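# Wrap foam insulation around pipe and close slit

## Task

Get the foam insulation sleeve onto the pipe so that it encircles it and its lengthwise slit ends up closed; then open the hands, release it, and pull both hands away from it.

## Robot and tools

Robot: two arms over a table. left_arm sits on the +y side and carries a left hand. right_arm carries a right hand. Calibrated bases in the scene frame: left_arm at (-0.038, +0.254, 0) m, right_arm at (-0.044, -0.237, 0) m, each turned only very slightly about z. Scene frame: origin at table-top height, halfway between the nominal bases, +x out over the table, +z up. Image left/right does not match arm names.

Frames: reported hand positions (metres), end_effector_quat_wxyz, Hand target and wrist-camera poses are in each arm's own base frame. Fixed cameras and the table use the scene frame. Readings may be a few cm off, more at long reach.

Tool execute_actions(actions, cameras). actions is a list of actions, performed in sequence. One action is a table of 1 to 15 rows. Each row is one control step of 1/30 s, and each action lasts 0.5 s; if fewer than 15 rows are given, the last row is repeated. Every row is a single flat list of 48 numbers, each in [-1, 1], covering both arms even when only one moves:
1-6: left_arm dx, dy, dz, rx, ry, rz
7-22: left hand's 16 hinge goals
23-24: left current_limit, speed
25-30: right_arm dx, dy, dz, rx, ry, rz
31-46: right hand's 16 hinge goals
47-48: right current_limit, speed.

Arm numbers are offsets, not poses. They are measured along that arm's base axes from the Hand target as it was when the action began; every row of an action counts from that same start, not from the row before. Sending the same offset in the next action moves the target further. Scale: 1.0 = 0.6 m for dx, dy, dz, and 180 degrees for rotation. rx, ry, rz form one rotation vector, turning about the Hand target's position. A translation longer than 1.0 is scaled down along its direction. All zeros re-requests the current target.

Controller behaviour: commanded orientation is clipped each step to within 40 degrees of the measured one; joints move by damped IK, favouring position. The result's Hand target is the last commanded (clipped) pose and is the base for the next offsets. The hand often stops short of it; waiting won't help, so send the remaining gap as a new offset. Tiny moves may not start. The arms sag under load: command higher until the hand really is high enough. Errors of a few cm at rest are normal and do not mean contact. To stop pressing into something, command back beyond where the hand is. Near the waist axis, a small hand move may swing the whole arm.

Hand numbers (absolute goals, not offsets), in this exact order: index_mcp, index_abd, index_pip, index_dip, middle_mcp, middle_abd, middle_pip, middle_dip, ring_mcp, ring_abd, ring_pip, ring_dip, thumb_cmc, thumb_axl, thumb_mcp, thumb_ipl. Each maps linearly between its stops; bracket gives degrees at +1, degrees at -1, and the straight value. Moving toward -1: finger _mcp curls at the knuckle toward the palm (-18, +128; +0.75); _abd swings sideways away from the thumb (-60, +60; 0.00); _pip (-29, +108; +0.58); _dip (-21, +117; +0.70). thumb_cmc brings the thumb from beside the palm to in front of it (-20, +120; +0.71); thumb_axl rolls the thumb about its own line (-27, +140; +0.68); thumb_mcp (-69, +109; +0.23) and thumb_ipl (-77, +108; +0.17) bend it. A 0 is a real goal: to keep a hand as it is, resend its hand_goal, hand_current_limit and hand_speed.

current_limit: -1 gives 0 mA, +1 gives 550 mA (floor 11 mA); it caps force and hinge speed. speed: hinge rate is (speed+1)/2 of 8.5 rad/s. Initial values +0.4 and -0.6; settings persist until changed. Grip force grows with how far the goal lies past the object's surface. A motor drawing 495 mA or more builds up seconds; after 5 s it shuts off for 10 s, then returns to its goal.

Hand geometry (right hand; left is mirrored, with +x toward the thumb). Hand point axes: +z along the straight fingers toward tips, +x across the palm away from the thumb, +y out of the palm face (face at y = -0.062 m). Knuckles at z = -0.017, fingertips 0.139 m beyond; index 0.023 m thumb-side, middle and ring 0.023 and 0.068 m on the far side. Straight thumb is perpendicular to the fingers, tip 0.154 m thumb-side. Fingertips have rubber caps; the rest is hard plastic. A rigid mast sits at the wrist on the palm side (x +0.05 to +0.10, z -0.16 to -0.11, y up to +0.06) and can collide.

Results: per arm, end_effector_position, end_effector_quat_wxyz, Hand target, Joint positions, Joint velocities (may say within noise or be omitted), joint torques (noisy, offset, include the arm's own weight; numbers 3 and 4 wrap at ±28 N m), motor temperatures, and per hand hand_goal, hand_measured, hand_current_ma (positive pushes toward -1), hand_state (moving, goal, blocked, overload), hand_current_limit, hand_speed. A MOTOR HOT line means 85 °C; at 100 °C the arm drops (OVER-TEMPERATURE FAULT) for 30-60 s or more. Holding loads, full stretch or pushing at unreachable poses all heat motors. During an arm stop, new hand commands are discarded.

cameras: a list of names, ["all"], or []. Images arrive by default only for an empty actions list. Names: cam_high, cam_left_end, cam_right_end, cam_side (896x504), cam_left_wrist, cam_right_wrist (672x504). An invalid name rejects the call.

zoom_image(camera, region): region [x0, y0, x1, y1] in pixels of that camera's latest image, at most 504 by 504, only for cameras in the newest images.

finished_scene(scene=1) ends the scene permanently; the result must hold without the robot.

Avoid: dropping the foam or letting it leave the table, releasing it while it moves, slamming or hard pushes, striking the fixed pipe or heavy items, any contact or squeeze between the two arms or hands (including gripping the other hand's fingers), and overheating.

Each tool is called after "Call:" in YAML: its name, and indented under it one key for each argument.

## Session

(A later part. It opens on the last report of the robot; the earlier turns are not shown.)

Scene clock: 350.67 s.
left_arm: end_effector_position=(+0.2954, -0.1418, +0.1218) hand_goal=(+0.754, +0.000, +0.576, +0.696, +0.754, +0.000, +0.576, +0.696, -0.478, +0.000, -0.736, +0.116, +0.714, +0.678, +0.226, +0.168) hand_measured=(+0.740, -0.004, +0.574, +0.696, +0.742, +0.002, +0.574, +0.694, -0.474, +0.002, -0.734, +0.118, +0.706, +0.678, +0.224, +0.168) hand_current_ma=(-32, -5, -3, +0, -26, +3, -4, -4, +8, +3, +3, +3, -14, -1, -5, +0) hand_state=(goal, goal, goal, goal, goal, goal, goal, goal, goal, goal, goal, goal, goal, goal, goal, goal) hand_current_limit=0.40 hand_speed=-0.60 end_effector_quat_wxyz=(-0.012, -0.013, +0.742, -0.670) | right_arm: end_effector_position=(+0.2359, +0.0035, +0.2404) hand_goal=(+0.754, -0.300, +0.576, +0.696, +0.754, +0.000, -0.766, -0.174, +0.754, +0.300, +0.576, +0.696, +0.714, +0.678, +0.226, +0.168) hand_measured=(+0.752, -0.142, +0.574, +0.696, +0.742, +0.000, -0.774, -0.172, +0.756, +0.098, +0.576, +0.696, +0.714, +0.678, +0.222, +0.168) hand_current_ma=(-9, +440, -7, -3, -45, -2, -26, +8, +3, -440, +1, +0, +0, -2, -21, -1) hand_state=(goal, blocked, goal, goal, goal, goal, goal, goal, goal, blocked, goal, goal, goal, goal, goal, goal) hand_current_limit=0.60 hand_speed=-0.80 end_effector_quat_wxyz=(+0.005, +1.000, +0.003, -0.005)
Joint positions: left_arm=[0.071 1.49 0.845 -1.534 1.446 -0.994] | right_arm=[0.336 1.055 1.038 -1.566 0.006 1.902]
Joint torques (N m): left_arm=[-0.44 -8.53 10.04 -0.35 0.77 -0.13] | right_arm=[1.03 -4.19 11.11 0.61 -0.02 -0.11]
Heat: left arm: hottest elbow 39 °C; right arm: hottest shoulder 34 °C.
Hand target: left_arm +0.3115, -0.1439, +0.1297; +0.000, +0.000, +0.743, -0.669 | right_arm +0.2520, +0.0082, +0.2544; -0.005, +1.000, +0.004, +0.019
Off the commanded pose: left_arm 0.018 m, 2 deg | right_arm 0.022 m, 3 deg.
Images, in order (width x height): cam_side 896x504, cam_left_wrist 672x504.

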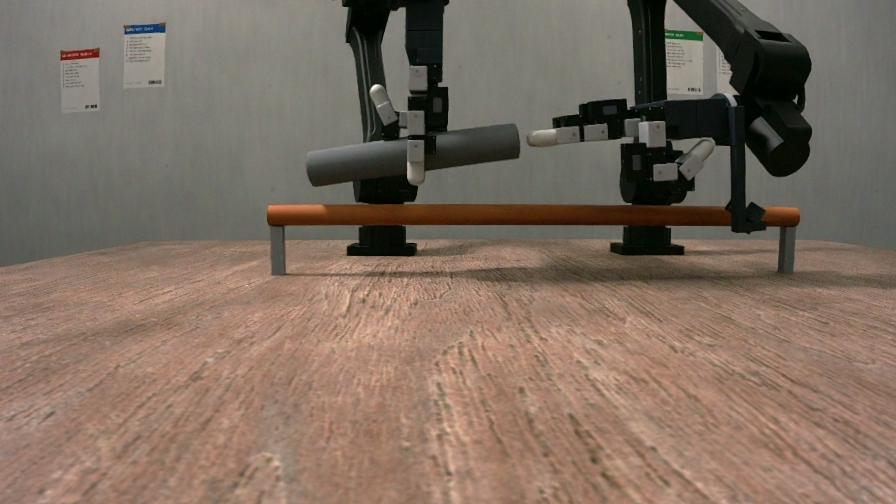

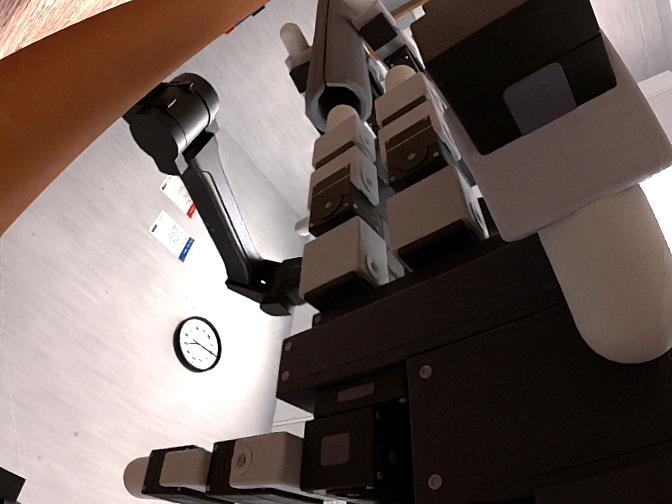

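Call:
execute_actions:
  actions:
    - [[0,-0.033,-0.006,0,0,0,0.754,0,0.576,0.696,0.754,0,0.576,0.696,-0.479,0,-0.737,0.116,0.714,0.678,0.226,0.168,0.4,-0.6,0,0,0,0,0,0,0.754,-0.3,0.576,0.696,0.754,0,-0.766,-0.174,0.754,0.3,0.576,0.696,0.714,0.678,0.226,0.168,0.6,-0.8]]
  cameras: ["cam_side","cam_left_wrist","cam_left_end"]

Call:
zoom_image:
  camera: "cam_left_wrist"
  region: [280, 0, 460, 150]

Call:
zoom_image:
  camera: "cam_side"
  region: [490, 110, 620, 180]

Scene clock: 352.27 s.
left_arm: end_effector_position=(+0.3054, -0.1611, +0.1180) hand_goal=(+0.754, +0.000, +0.576, +0.696, +0.754, +0.000, +0.576, +0.696, -0.478, +0.000, -0.736, +0.116, +0.714, +0.678, +0.226, +0.168) hand_measured=(+0.740, +0.000, +0.574, +0.696, +0.742, +0.002, +0.574, +0.694, -0.474, +0.002, -0.734, +0.118, +0.706, +0.678, +0.224, +0.168) hand_current_ma=(-32, -1, -3, +0, -26, +3, -4, -4, +8, +3, +3, +3, -14, -1, -5, +0) hand_state=(goal, goal, goal, goal, goal, goal, goal, goal, goal, goal, goal, goal, goal, goal, goal, goal) hand_current_limit=0.40 hand_speed=-0.60 end_effector_quat_wxyz=(-0.018, -0.003, +0.736, -0.676) | right_arm: end_effector_position=(+0.2359, +0.0035, +0.2404) hand_goal=(+0.754, -0.300, +0.576, +0.696, +0.754, +0.000, -0.766, -0.174, +0.754, +0.300, +0.576, +0.696, +0.714, +0.678, +0.226, +0.168) hand_measured=(+0.754, -0.142, +0.574, +0.696, +0.742, +0.000, -0.774, -0.172, +0.756, +0.098, +0.576, +0.696, +0.714, +0.678, +0.222, +0.168) hand_current_ma=(-3, +440, -5, -3, -42, -2, -25, +8, +3, -440, +1, +0, +0, -2, -21, -1) hand_state=(goal, blocked, goal, goal, goal, goal, goal, goal, goal, blocked, goal, goal, goal, goal, goal, goal) hand_current_limit=0.60 hand_speed=-0.80 end_effector_quat_wxyz=(+0.005, +1.000, +0.003, -0.005)
Joint positions: left_arm=[0.014 1.488 0.845 -1.336 1.479 -1.192] | right_arm=[0.336 1.055 1.038 -1.566 0.006 1.902]
Joint torques (N m): left_arm=[-0.73 -10.75 8.08 -0.16 0.83 -0.21] | right_arm=[1.2 -3.72 11.19 0.7 -0.01 -0.09]
Heat: left arm: hottest elbow 38 °C; right arm: hottest shoulder 34 °C.
Hand target: left_arm +0.3115, -0.1636, +0.1261; +0.000, +0.000, +0.743, -0.669 | right_arm +0.2520, +0.0082, +0.2544; -0.005, +1.000, +0.004, +0.019
Off the commanded pose: left_arm 0.010 m, 2 deg | right_arm 0.022 m, 3 deg.
Images, in order (width x height): cam_left_end 896x504, cam_side 896x504, cam_left_wrist 672x504.

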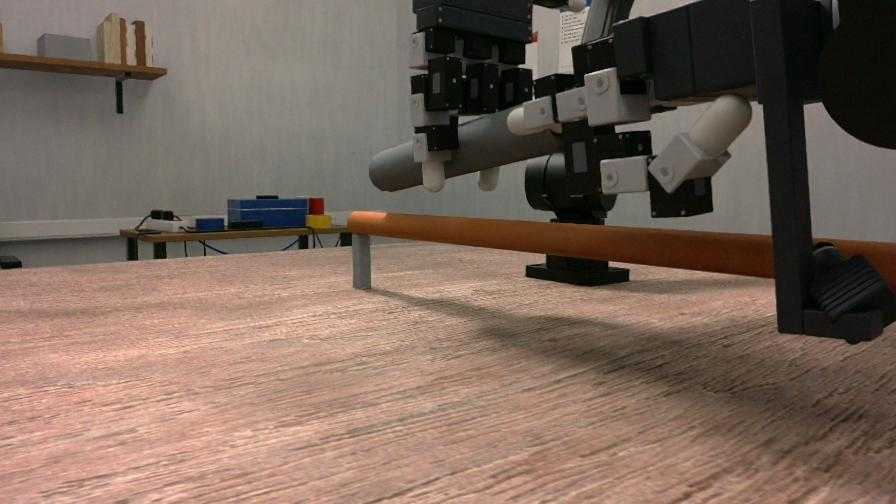

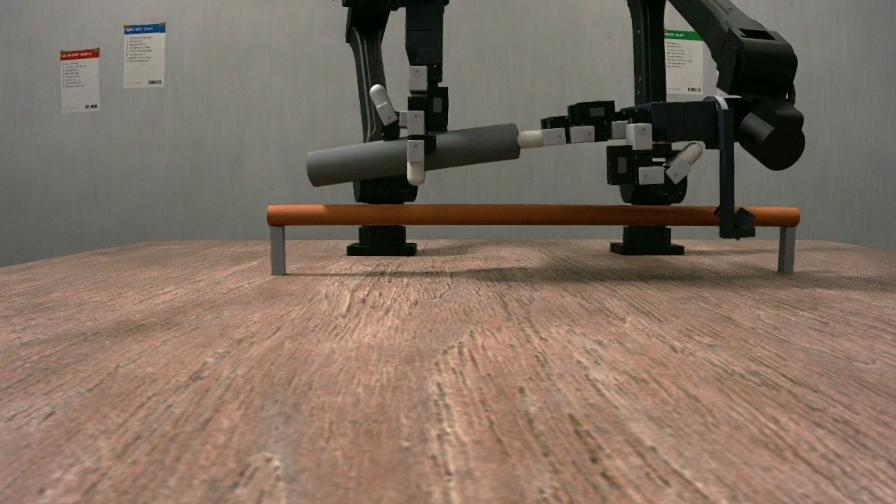

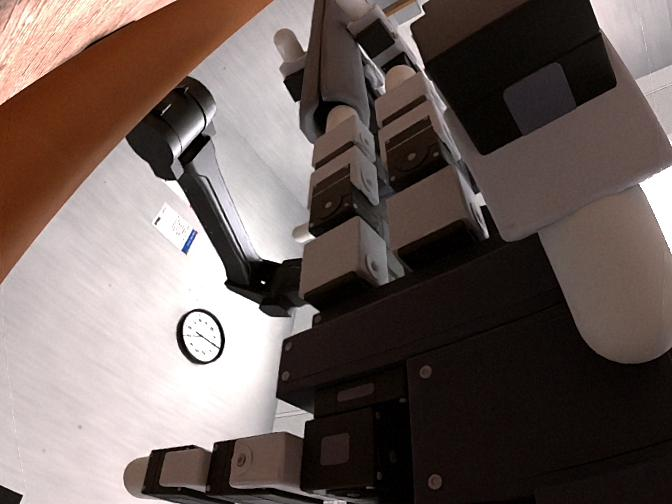

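Scaled by 2.800 from the camera's 672x504 image, which has a finer 960x720 frame.

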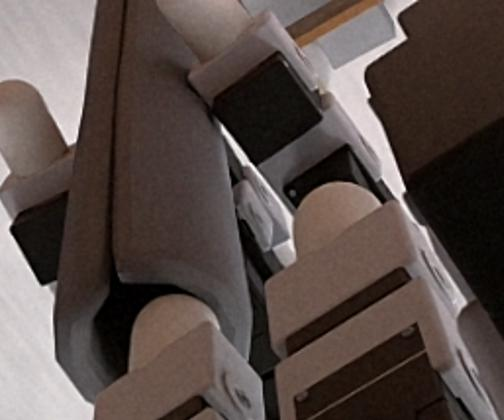

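Scaled by 3.877 from the camera's 896x504 image, which has a finer 1280x720 frame.

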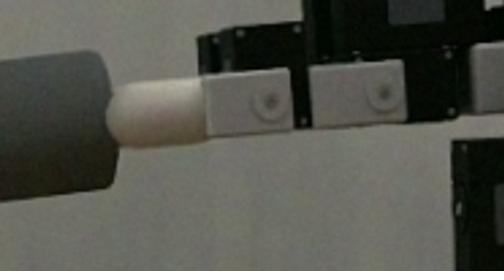

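Call:
zoom_image:
  camera: "cam_left_wrist"
  region: [290, 80, 390, 160]

Scaled by 5.040 from the camera's 672x504 image, which has a finer 960x720 frame.

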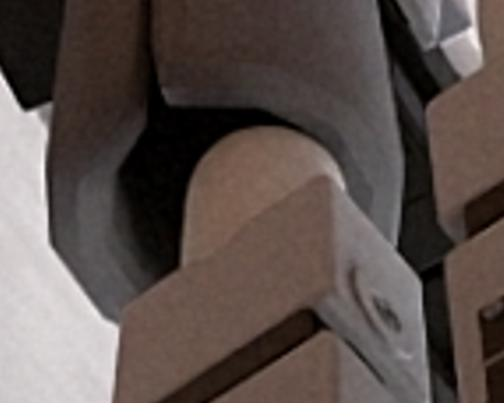

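Call:
execute_actions:
  actions:
    - [[-0.006,-0.033,-0.004,0,0,0,0.754,0,0.576,0.696,0.754,0,0.576,0.696,-0.479,0,-0.737,0.116,0.714,0.678,0.226,0.168,0.4,-0.6,0,0,0,0,0,0,0.754,-0.3,0.576,0.696,0.754,0,-0.766,-0.174,0.754,0.3,0.576,0.696,0.714,0.678,0.226,0.168,0.6,-0.8]]
  cameras: ["cam_side","cam_left_wrist","cam_right_end"]

Call:
zoom_image:
  camera: "cam_left_wrist"
  region: [290, 80, 390, 160]

Call:
zoom_image:
  camera: "cam_side"
  region: [490, 110, 620, 180]

Scene clock: 354.33 s.
left_arm: end_effector_position=(+0.3104, -0.1808, +0.1209) hand_goal=(+0.754, +0.000, +0.576, +0.696, +0.754, +0.000, +0.576, +0.696, -0.478, +0.000, -0.736, +0.116, +0.714, +0.678, +0.226, +0.168) hand_measured=(+0.740, +0.000, +0.574, +0.696, +0.742, +0.002, +0.574, +0.694, -0.474, +0.002, -0.734, +0.118, +0.706, +0.678, +0.224, +0.168) hand_current_ma=(-32, +1, -3, +0, -26, +3, -4, -4, +8, +3, +3, +3, -14, -1, -5, +0) hand_state=(goal, goal, goal, goal, goal, goal, goal, goal, goal, goal, goal, goal, goal, goal, goal, goal) hand_current_limit=0.40 hand_speed=-0.60 end_effector_quat_wxyz=(-0.023, +0.016, +0.731, -0.682) | right_arm: end_effector_position=(+0.2363, +0.0038, +0.2403) hand_goal=(+0.754, -0.300, +0.576, +0.696, +0.754, +0.000, -0.766, -0.174, +0.754, +0.300, +0.576, +0.696, +0.714, +0.678, +0.226, +0.168) hand_measured=(+0.756, -0.146, +0.576, +0.696, +0.744, +0.000, -0.772, -0.172, +0.756, +0.098, +0.576, +0.696, +0.714, +0.678, +0.222, +0.168) hand_current_ma=(+4, +440, -1, -3, -42, -2, -17, +8, +4, -440, +1, +0, +0, -2, -21, -1) hand_state=(goal, blocked, goal, goal, goal, goal, goal, goal, goal, blocked, goal, goal, goal, goal, goal, goal) hand_current_limit=0.60 hand_speed=-0.80 end_effector_quat_wxyz=(+0.004, +1.000, +0.003, -0.004)
Joint positions: left_arm=[-0.043 1.462 0.835 -1.131 1.5 -1.395] | right_arm=[0.336 1.055 1.038 -1.564 0.005 1.902]
Joint torques (N m): left_arm=[-0.44 -10.52 6.68 0.17 0.79 -0.11] | right_arm=[1.14 -4.01 11.21 0.49 -0.01 -0.07]
Heat: left arm: hottest elbow 38 °C; right arm: hottest shoulder 34 °C.
Hand target: left_arm +0.3080, -0.1834, +0.1236; +0.000, +0.000, +0.743, -0.669 | right_arm +0.2520, +0.0082, +0.2544; -0.005, +1.000, +0.004, +0.019
Off the commanded pose: left_arm 0.005 m, 4 deg | right_arm 0.022 m, 3 deg.
Images, in order (width x height): cam_right_end 896x504, cam_side 896x504, cam_left_wrist 672x504.

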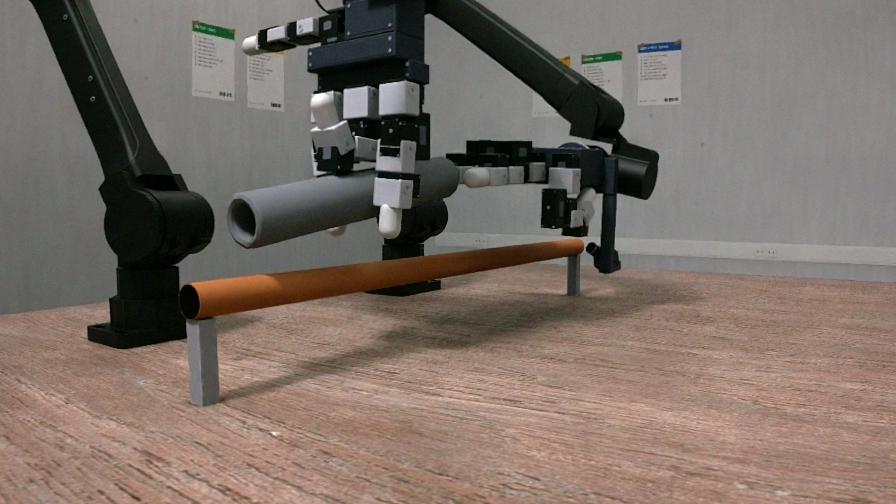

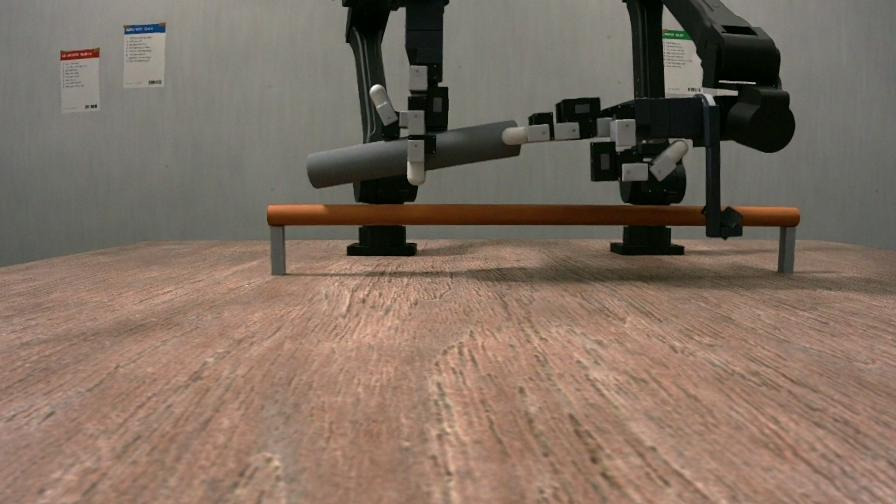

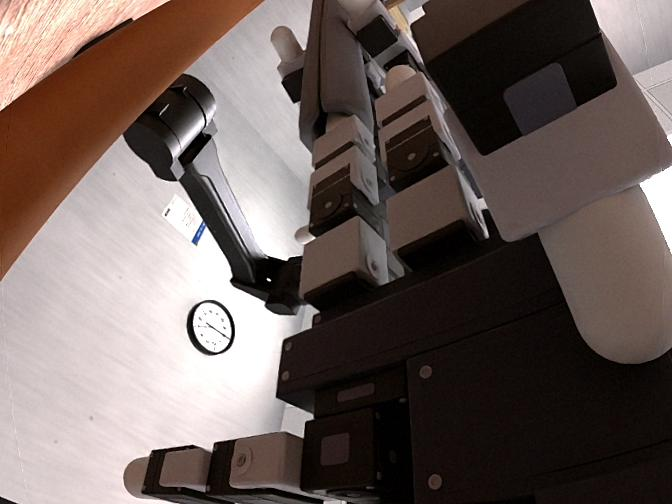

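Scaled by 5.040 from the camera's 672x504 image, which has a finer 960x720 frame.

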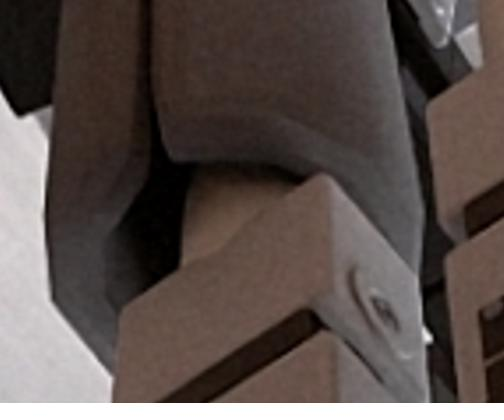

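Scaled by 3.877 from the camera's 896x504 image, which has a finer 1280x720 frame.

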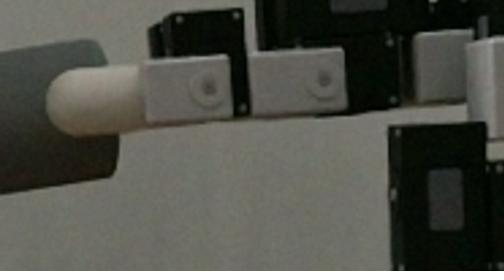

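Call:
execute_actions:
  actions:
    - [[0,-0.005,-0.025,0,0,0,0.754,0,0.576,0.696,0.754,0,0.576,0.696,-0.479,0,-0.737,0.116,0.714,0.678,0.226,0.168,0.6,-0.6,0,0,0,0,0,0,0.754,-0.3,0.576,0.696,0.754,0,-0.766,-0.174,0.754,0.3,0.576,0.696,0.714,0.678,0.226,0.168,0.6,-0.8]]
  cameras: ["cam_side","cam_left_wrist","cam_right_end"]

Call:
zoom_image:
  camera: "cam_left_wrist"
  region: [290, 0, 400, 160]

Call:
zoom_image:
  camera: "cam_side"
  region: [490, 110, 620, 180]

Scene clock: 355.90 s.
left_arm: end_effector_position=(+0.3105, -0.1837, +0.1073) hand_goal=(+0.754, +0.000, +0.576, +0.696, +0.754, +0.000, +0.576, +0.696, -0.478, +0.000, -0.736, +0.116, +0.714, +0.678, +0.226, +0.168) hand_measured=(+0.748, +0.002, +0.576, +0.696, +0.742, +0.002, +0.574, +0.694, -0.474, +0.002, -0.734, +0.118, +0.706, +0.678, +0.224, +0.168) hand_current_ma=(-10, +1, +0, +0, -26, +3, -4, -4, +8, +3, +3, +3, -14, -1, -5, +0) hand_state=(goal, goal, goal, goal, goal, goal, goal, goal, goal, goal, goal, goal, goal, goal, goal, goal) hand_current_limit=0.60 hand_speed=-0.60 end_effector_quat_wxyz=(-0.022, +0.015, +0.734, -0.678) | right_arm: end_effector_position=(+0.2363, +0.0038, +0.2403) hand_goal=(+0.754, -0.300, +0.576, +0.696, +0.754, +0.000, -0.766, -0.174, +0.754, +0.300, +0.576, +0.696, +0.714, +0.678, +0.226, +0.168) hand_measured=(+0.754, -0.146, +0.576, +0.696, +0.744, +0.000, -0.772, -0.172, +0.752, +0.098, +0.576, +0.696, +0.714, +0.678, +0.222, +0.168) hand_current_ma=(-2, +440, -1, -3, -37, -2, -17, +8, -4, -440, +1, +0, +0, -2, -21, -1) hand_state=(goal, blocked, goal, goal, goal, goal, goal, goal, goal, blocked, goal, goal, goal, goal, goal, goal) hand_current_limit=0.60 hand_speed=-0.80 end_effector_quat_wxyz=(+0.004, +1.000, +0.003, -0.004)
Joint positions: left_arm=[-0.053 1.448 0.784 -0.907 1.492 -1.584] | right_arm=[0.336 1.055 1.038 -1.564 0.005 1.902]
Joint torques (N m): left_arm=[-0.56 -10.34 6.67 0.39 0.69 -0.08] | right_arm=[0.79 -4.19 11.12 0.55 0 -0.09]
Heat: left arm: hottest elbow 38 °C; right arm: hottest shoulder 34 °C.
Hand target: left_arm +0.3079, -0.1865, +0.1087; +0.000, +0.000, +0.743, -0.669 | right_arm +0.2520, +0.0082, +0.2544; -0.005, +1.000, +0.004, +0.019
Off the commanded pose: left_arm 0.004 m, 3 deg | right_arm 0.022 m, 3 deg.
Images, in order (width x height): cam_right_end 896x504, cam_side 896x504, cam_left_wrist 672x504.

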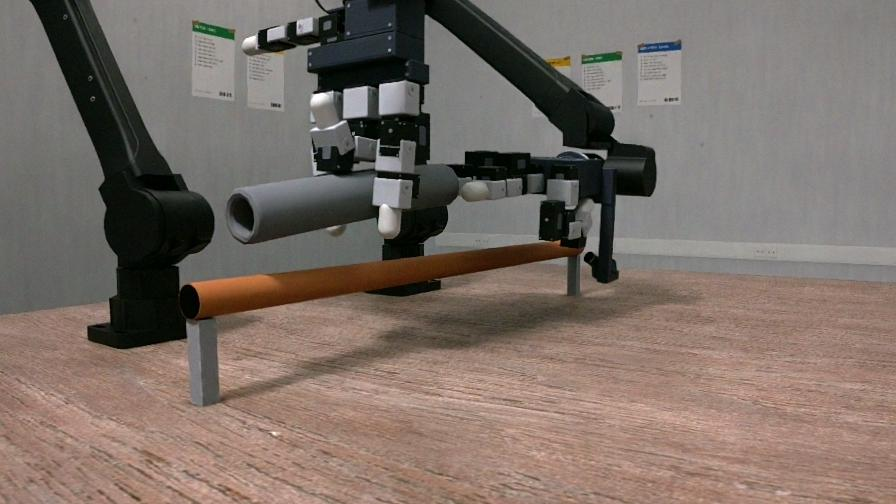

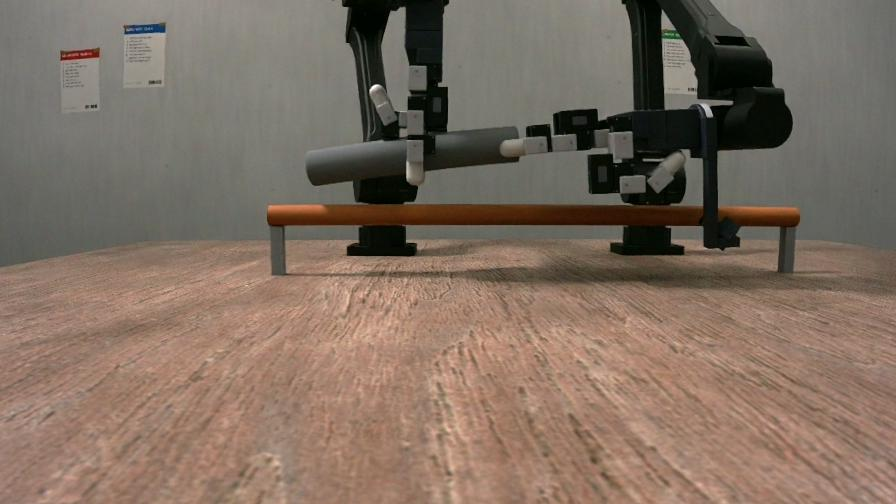

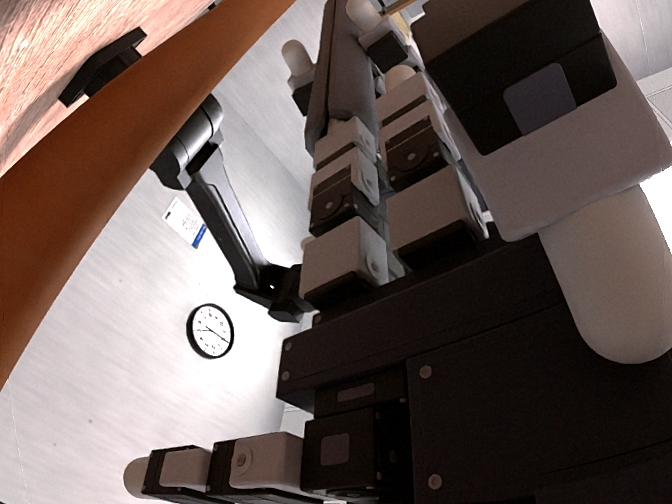

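Scaled by 3.150 from the camera's 672x504 image, which has a finer 960x720 frame.

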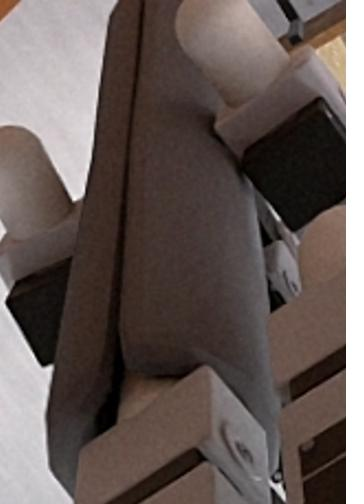

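Scaled by 3.877 from the camera's 896x504 image, which has a finer 1280x720 frame.

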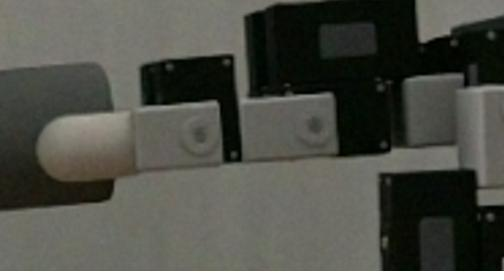

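Call:
execute_actions:
  actions:
    - [[0,0,-0.016,0,0,0,0.754,0,0.576,0.696,0.754,0,0.576,0.696,-0.479,0,-0.737,0.116,0.714,0.678,0.226,0.168,0.8,-0.6,0,0,0,0,0,0,0.754,-0.3,0.576,0.696,0.754,0,-0.766,-0.174,0.754,0.3,0.576,0.696,0.714,0.678,0.226,0.168,0.6,-0.8]]
  cameras: ["cam_side","cam_left_wrist","cam_right_end"]

Call:
zoom_image:
  camera: "cam_left_wrist"
  region: [290, 0, 400, 160]

Call:
zoom_image:
  camera: "cam_side"
  region: [290, 90, 620, 230]

Scene clock: 357.43 s.
left_arm: end_effector_position=(+0.3103, -0.1837, +0.0984) hand_goal=(+0.754, +0.000, +0.576, +0.696, +0.754, +0.000, +0.576, +0.696, -0.478, +0.000, -0.736, +0.116, +0.714, +0.678, +0.226, +0.168) hand_measured=(+0.756, +0.002, +0.580, +0.698, +0.742, +0.002, +0.574, +0.694, -0.474, +0.002, -0.734, +0.118, +0.706, +0.678, +0.224, +0.168) hand_current_ma=(+1, +2, +5, +2, -26, +3, -4, -4, +8, +3, +3, +3, -14, -1, -5, +0) hand_state=(goal, goal, goal, goal, goal, goal, goal, goal, goal, goal, goal, goal, goal, goal, goal, goal) hand_current_limit=0.80 hand_speed=-0.60 end_effector_quat_wxyz=(-0.017, +0.009, +0.739, -0.673) | right_arm: end_effector_position=(+0.2363, +0.0038, +0.2403) hand_goal=(+0.754, -0.300, +0.576, +0.696, +0.754, +0.000, -0.766, -0.174, +0.754, +0.300, +0.576, +0.696, +0.714, +0.678, +0.226, +0.168) hand_measured=(+0.752, -0.146, +0.576, +0.696, +0.744, +0.000, -0.772, -0.172, +0.750, +0.098, +0.576, +0.696, +0.714, +0.678, +0.222, +0.168) hand_current_ma=(-8, +440, -1, -3, -36, -2, -17, +8, -12, -440, +0, +0, +0, -2, -21, -1) hand_state=(goal, blocked, goal, goal, goal, goal, goal, goal, goal, blocked, goal, goal, goal, goal, goal, goal) hand_current_limit=0.60 hand_speed=-0.80 end_effector_quat_wxyz=(+0.004, +1.000, +0.003, -0.004)
Joint positions: left_arm=[-0.056 1.419 0.726 -0.672 1.476 -1.79] | right_arm=[0.336 1.055 1.038 -1.564 0.005 1.902]
Joint torques (N m): left_arm=[-0.44 -9.82 6.72 0.68 0.63 -0.1] | right_arm=[0.91 -4.13 11.18 0.58 -0.01 -0.09]
Heat: left arm: hottest elbow 38 °C; right arm: hottest shoulder 34 °C.
Hand target: left_arm +0.3080, -0.1865, +0.0992; +0.000, +0.000, +0.743, -0.669 | right_arm +0.2520, +0.0082, +0.2544; -0.005, +1.000, +0.004, +0.019
Off the commanded pose: left_arm 0.004 m, 2 deg | right_arm 0.022 m, 3 deg.
Images, in order (width x height): cam_right_end 896x504, cam_side 896x504, cam_left_wrist 672x504.

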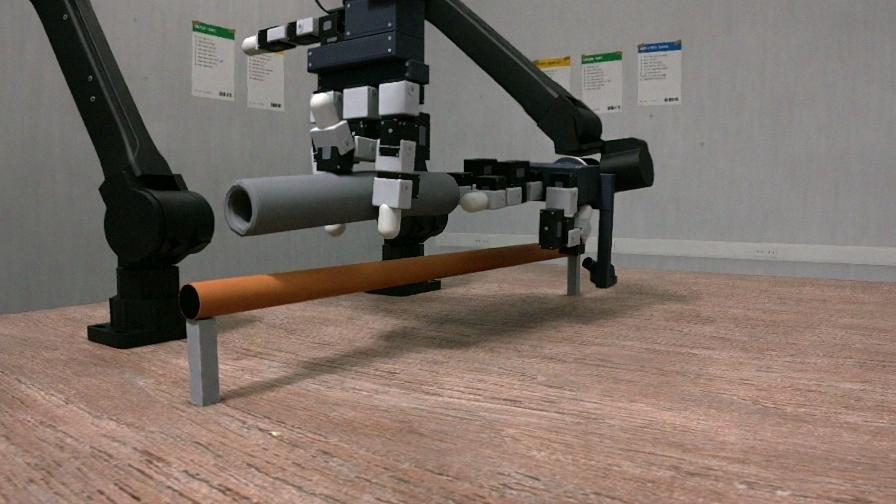

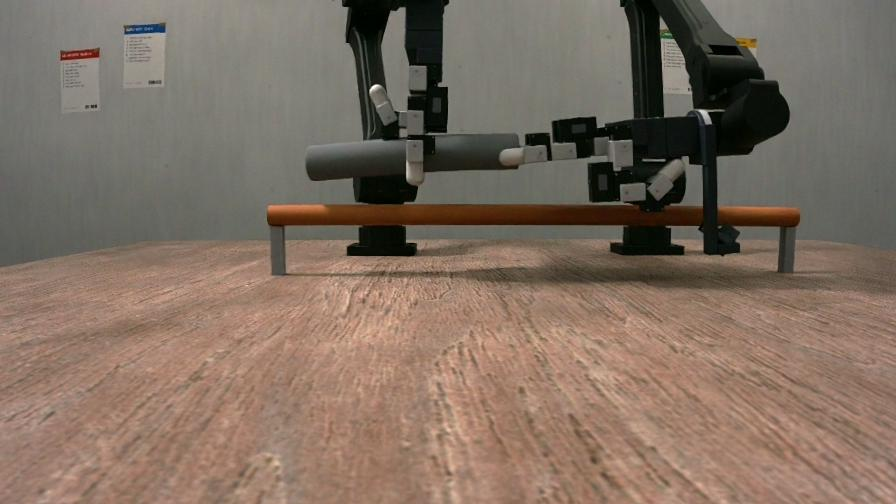

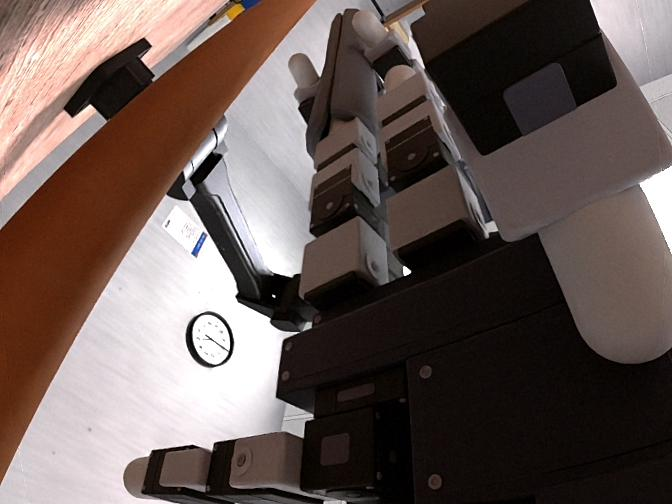

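Scaled by 3.150 from the camera's 672x504 image, which has a finer 960x720 frame.

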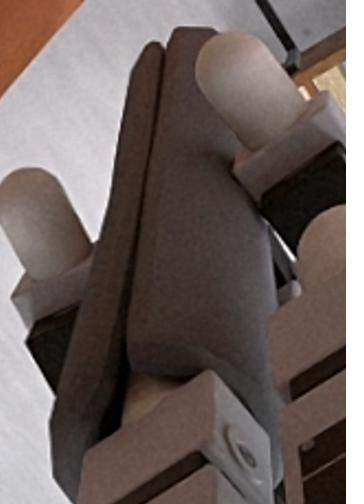

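Scaled by 1.527 from the camera's 896x504 image, which has a finer 1280x720 frame.

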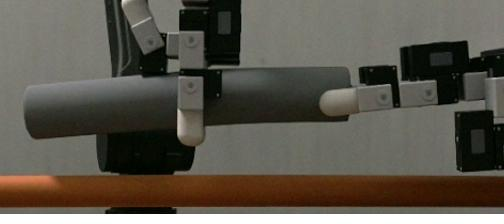

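Call:
execute_actions:
  actions:
    - [[0,0,-0.02,0,0,0,0.754,0,0.576,0.696,0.754,0,0.576,0.696,-0.479,0,-0.737,0.116,0.714,0.678,0.226,0.168,0.8,-0.6,0,0,0,0,0,0,0.754,-0.3,0.576,0.696,0.754,0,-0.766,-0.174,0.754,0.3,0.576,0.696,0.714,0.678,0.226,0.168,0.6,-0.8]]
  cameras: ["cam_side","cam_left_wrist","cam_right_end"]

Call:
zoom_image:
  camera: "cam_left_wrist"
  region: [290, 0, 400, 160]

Call:
zoom_image:
  camera: "cam_side"
  region: [290, 90, 620, 230]

Scene clock: 358.83 s.
left_arm: end_effector_position=(+0.3097, -0.1842, +0.0867) hand_goal=(+0.754, +0.000, +0.576, +0.696, +0.754, +0.000, +0.576, +0.696, -0.478, +0.000, -0.736, +0.116, +0.714, +0.678, +0.226, +0.168) hand_measured=(+0.762, +0.002, +0.584, +0.700, +0.742, +0.002, +0.574, +0.694, -0.474, +0.002, -0.734, +0.118, +0.706, +0.678, +0.224, +0.168) hand_current_ma=(+16, +3, +14, +6, -26, +3, -4, -4, +8, +3, +3, +3, -14, -1, -5, +0) hand_state=(goal, goal, goal, goal, goal, goal, goal, goal, goal, goal, goal, goal, goal, goal, goal, goal) hand_current_limit=0.80 hand_speed=-0.60 end_effector_quat_wxyz=(-0.010, +0.002, +0.741, -0.671) | right_arm: end_effector_position=(+0.2363, +0.0038, +0.2403) hand_goal=(+0.754, -0.300, +0.576, +0.696, +0.754, +0.000, -0.766, -0.174, +0.754, +0.300, +0.576, +0.696, +0.714, +0.678, +0.226, +0.168) hand_measured=(+0.750, -0.146, +0.576, +0.696, +0.746, +0.000, -0.772, -0.172, +0.750, +0.098, +0.574, +0.696, +0.714, +0.678, +0.222, +0.168) hand_current_ma=(-11, +440, -1, -3, -34, -2, -18, +8, -17, -440, -3, +0, +0, -2, -21, -1) hand_state=(goal, blocked, goal, goal, goal, goal, goal, goal, goal, blocked, goal, goal, goal, goal, goal, goal) hand_current_limit=0.60 hand_speed=-0.80 end_effector_quat_wxyz=(+0.004, +1.000, +0.003, -0.004)
Joint positions: left_arm=[-0.059 1.409 0.665 -0.437 1.463 -1.976] | right_arm=[0.336 1.055 1.038 -1.564 0.005 1.902]
Joint torques (N m): left_arm=[-0.21 -9.58 6.61 0.84 0.54 -0.03] | right_arm=[1.08 -4.13 11.17 0.64 -0.01 -0.11]
Heat: left arm: hottest elbow 38 °C; right arm: hottest shoulder 34 °C.
Hand target: left_arm +0.3080, -0.1865, +0.0872; +0.000, +0.001, +0.743, -0.669 | right_arm +0.2520, +0.0082, +0.2544; -0.005, +1.000, +0.004, +0.019
Off the commanded pose: left_arm 0.003 m, 1 deg | right_arm 0.022 m, 3 deg.
Images, in order (width x height): cam_right_end 896x504, cam_side 896x504, cam_left_wrist 672x504.

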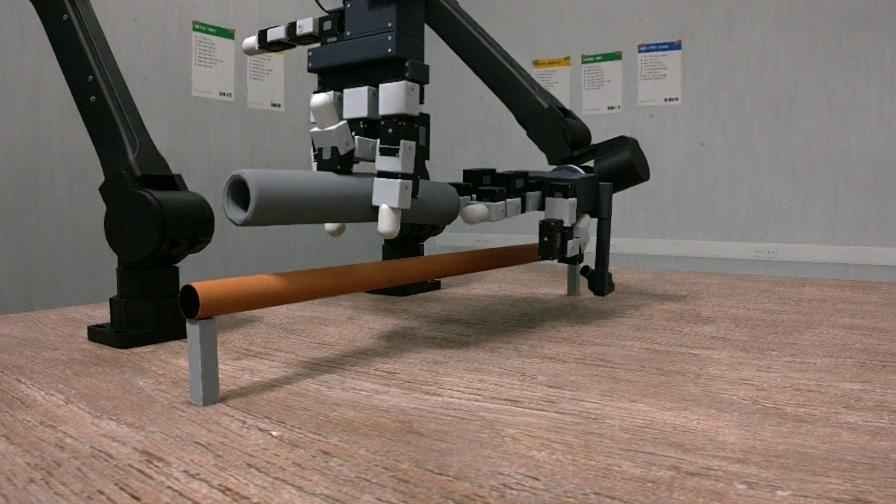

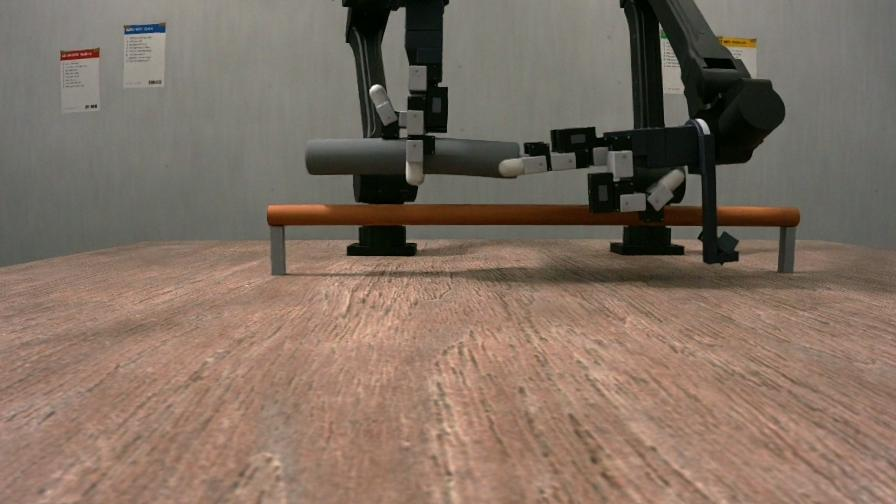

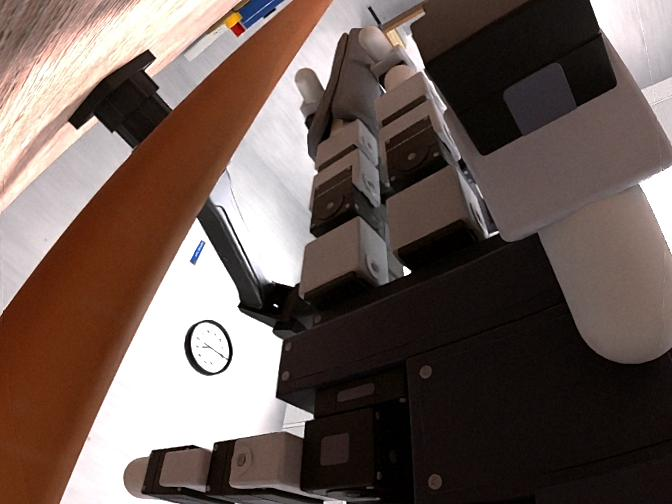

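Scaled by 3.150 from the camera's 672x504 image, which has a finer 960x720 frame.

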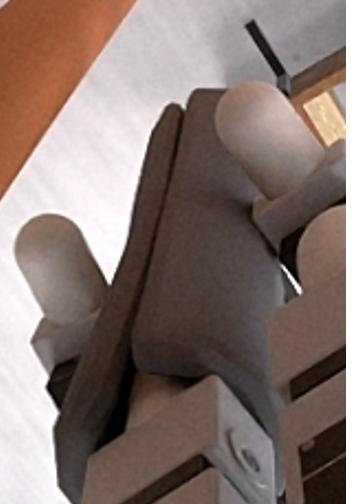

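Scaled by 1.527 from the camera's 896x504 image, which has a finer 1280x720 frame.

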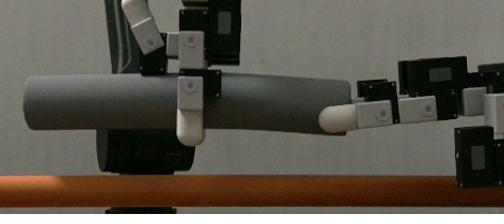

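Call:
zoom_image:
  camera: "cam_left_wrist"
  region: [300, 80, 385, 165]

Call:
zoom_image:
  camera: "cam_side"
  region: [440, 120, 560, 190]

Scaled by 5.929 from the camera's 672x504 image, which has a finer 960x720 frame.

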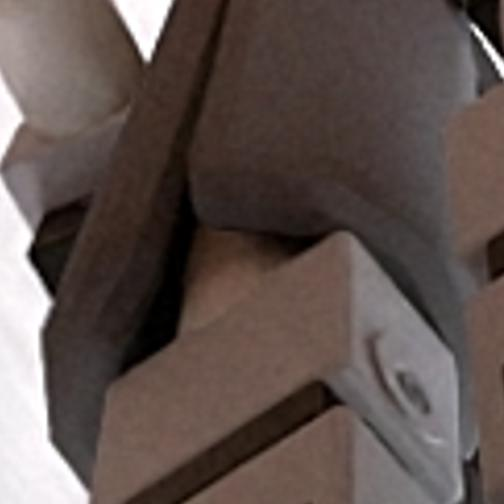

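Scaled by 4.200 from the camera's 896x504 image, which has a finer 1280x720 frame.

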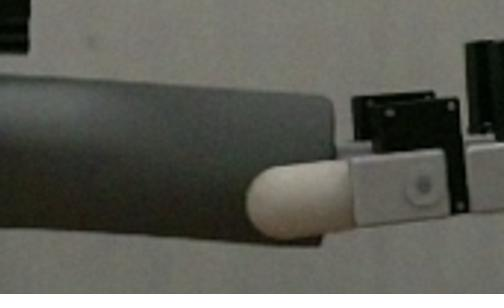

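Call:
execute_actions:
  actions:
    - [[0,0,-0.025,0,0,0,0.754,0,0.576,0.696,0.754,0,0.576,0.696,-0.479,0,-0.737,0.116,0.714,0.678,0.226,0.168,0.8,-0.6,0,0,0,0,0,0,0.754,-0.3,0.576,0.696,0.754,0,-0.766,-0.174,0.754,0.3,0.576,0.696,0.714,0.678,0.226,0.168,0.6,-0.8]]
  cameras: ["cam_side","cam_left_wrist"]

Call:
zoom_image:
  camera: "cam_left_wrist"
  region: [300, 30, 400, 165]

Call:
zoom_image:
  camera: "cam_side"
  region: [290, 90, 620, 230]

Scene clock: 360.50 s.
left_arm: end_effector_position=(+0.3103, -0.1846, +0.0778) hand_goal=(+0.754, +0.000, +0.576, +0.696, +0.754, +0.000, +0.576, +0.696, -0.478, +0.000, -0.736, +0.116, +0.714, +0.678, +0.226, +0.168) hand_measured=(+0.764, +0.004, +0.584, +0.700, +0.742, +0.002, +0.574, +0.694, -0.474, +0.002, -0.734, +0.118, +0.706, +0.678, +0.224, +0.168) hand_current_ma=(+23, +6, +17, +8, -26, +3, -4, -4, +8, +3, +3, +3, -14, -1, -5, +0) hand_state=(goal, goal, goal, goal, goal, goal, goal, goal, goal, goal, goal, goal, goal, goal, goal, goal) hand_current_limit=0.80 hand_speed=-0.60 end_effector_quat_wxyz=(+0.001, +0.004, +0.741, -0.671) | right_arm: end_effector_position=(+0.2363, +0.0038, +0.2403) hand_goal=(+0.754, -0.300, +0.576, +0.696, +0.754, +0.000, -0.766, -0.174, +0.754, +0.300, +0.576, +0.696, +0.714, +0.678, +0.226, +0.168) hand_measured=(+0.750, -0.146, +0.576, +0.696, +0.746, +0.000, -0.772, -0.172, +0.748, +0.098, +0.574, +0.696, +0.714, +0.678, +0.222, +0.168) hand_current_ma=(-12, +440, -2, -3, -29, -2, -20, +8, -22, -440, -7, +0, +0, -2, -21, -1) hand_state=(goal, blocked, goal, goal, goal, goal, goal, goal, goal, blocked, goal, goal, goal, goal, goal, goal) hand_current_limit=0.60 hand_speed=-0.80 end_effector_quat_wxyz=(+0.004, +1.000, +0.003, -0.004)
Joint positions: left_arm=[-0.059 1.41 0.622 -0.272 1.458 -2.077] | right_arm=[0.336 1.055 1.038 -1.564 0.005 1.902]
Joint torques (N m): left_arm=[-0.38 -7.88 6.43 0.99 0.44 -0.13] | right_arm=[0.97 -4.19 11.17 0.51 -0.01 -0.1]
Heat: left arm: hottest elbow 38 °C; right arm: hottest shoulder 34 °C.
Hand target: left_arm +0.3081, -0.1865, +0.0722; +0.000, +0.000, +0.743, -0.669 | right_arm +0.2520, +0.0082, +0.2544; -0.005, +1.000, +0.004, +0.019
Off the commanded pose: left_arm 0.006 m, 1 deg | right_arm 0.022 m, 3 deg.
joint sent to its limit (left arm) — joint 6 (wrist roll), lower limit. The joint targets still meet the commanded pose.
Images, in order (width x height): cam_side 896x504, cam_left_wrist 672x504.

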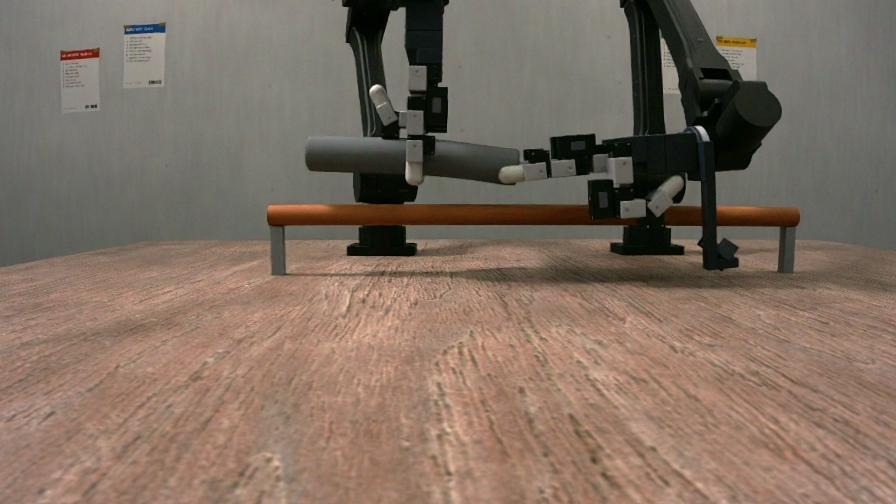

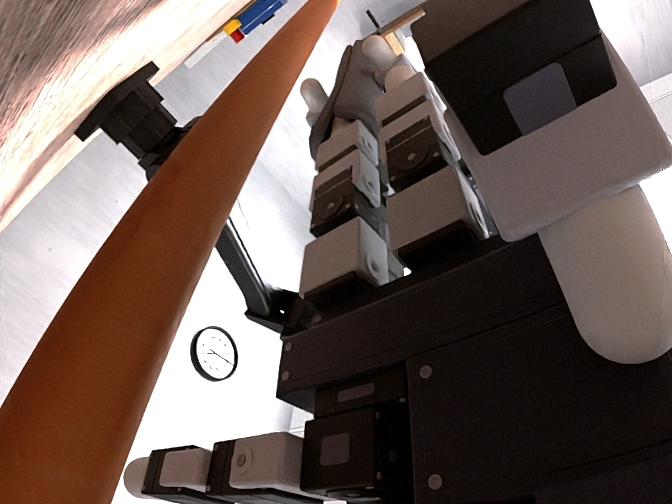

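Scaled by 3.733 from the camera's 672x504 image, which has a finer 960x720 frame.

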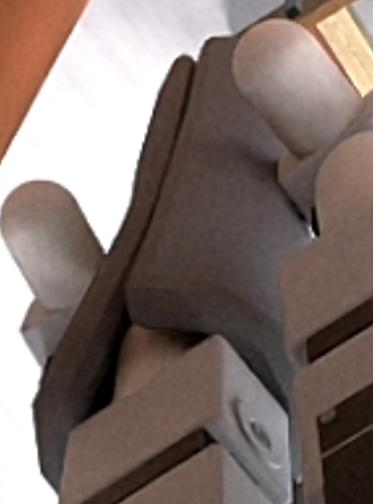

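Scaled by 1.527 from the camera's 896x504 image, which has a finer 1280x720 frame.

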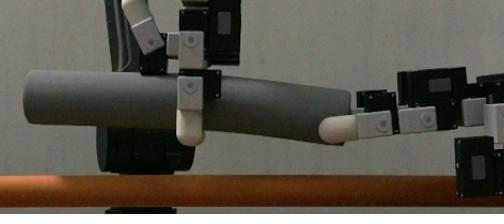

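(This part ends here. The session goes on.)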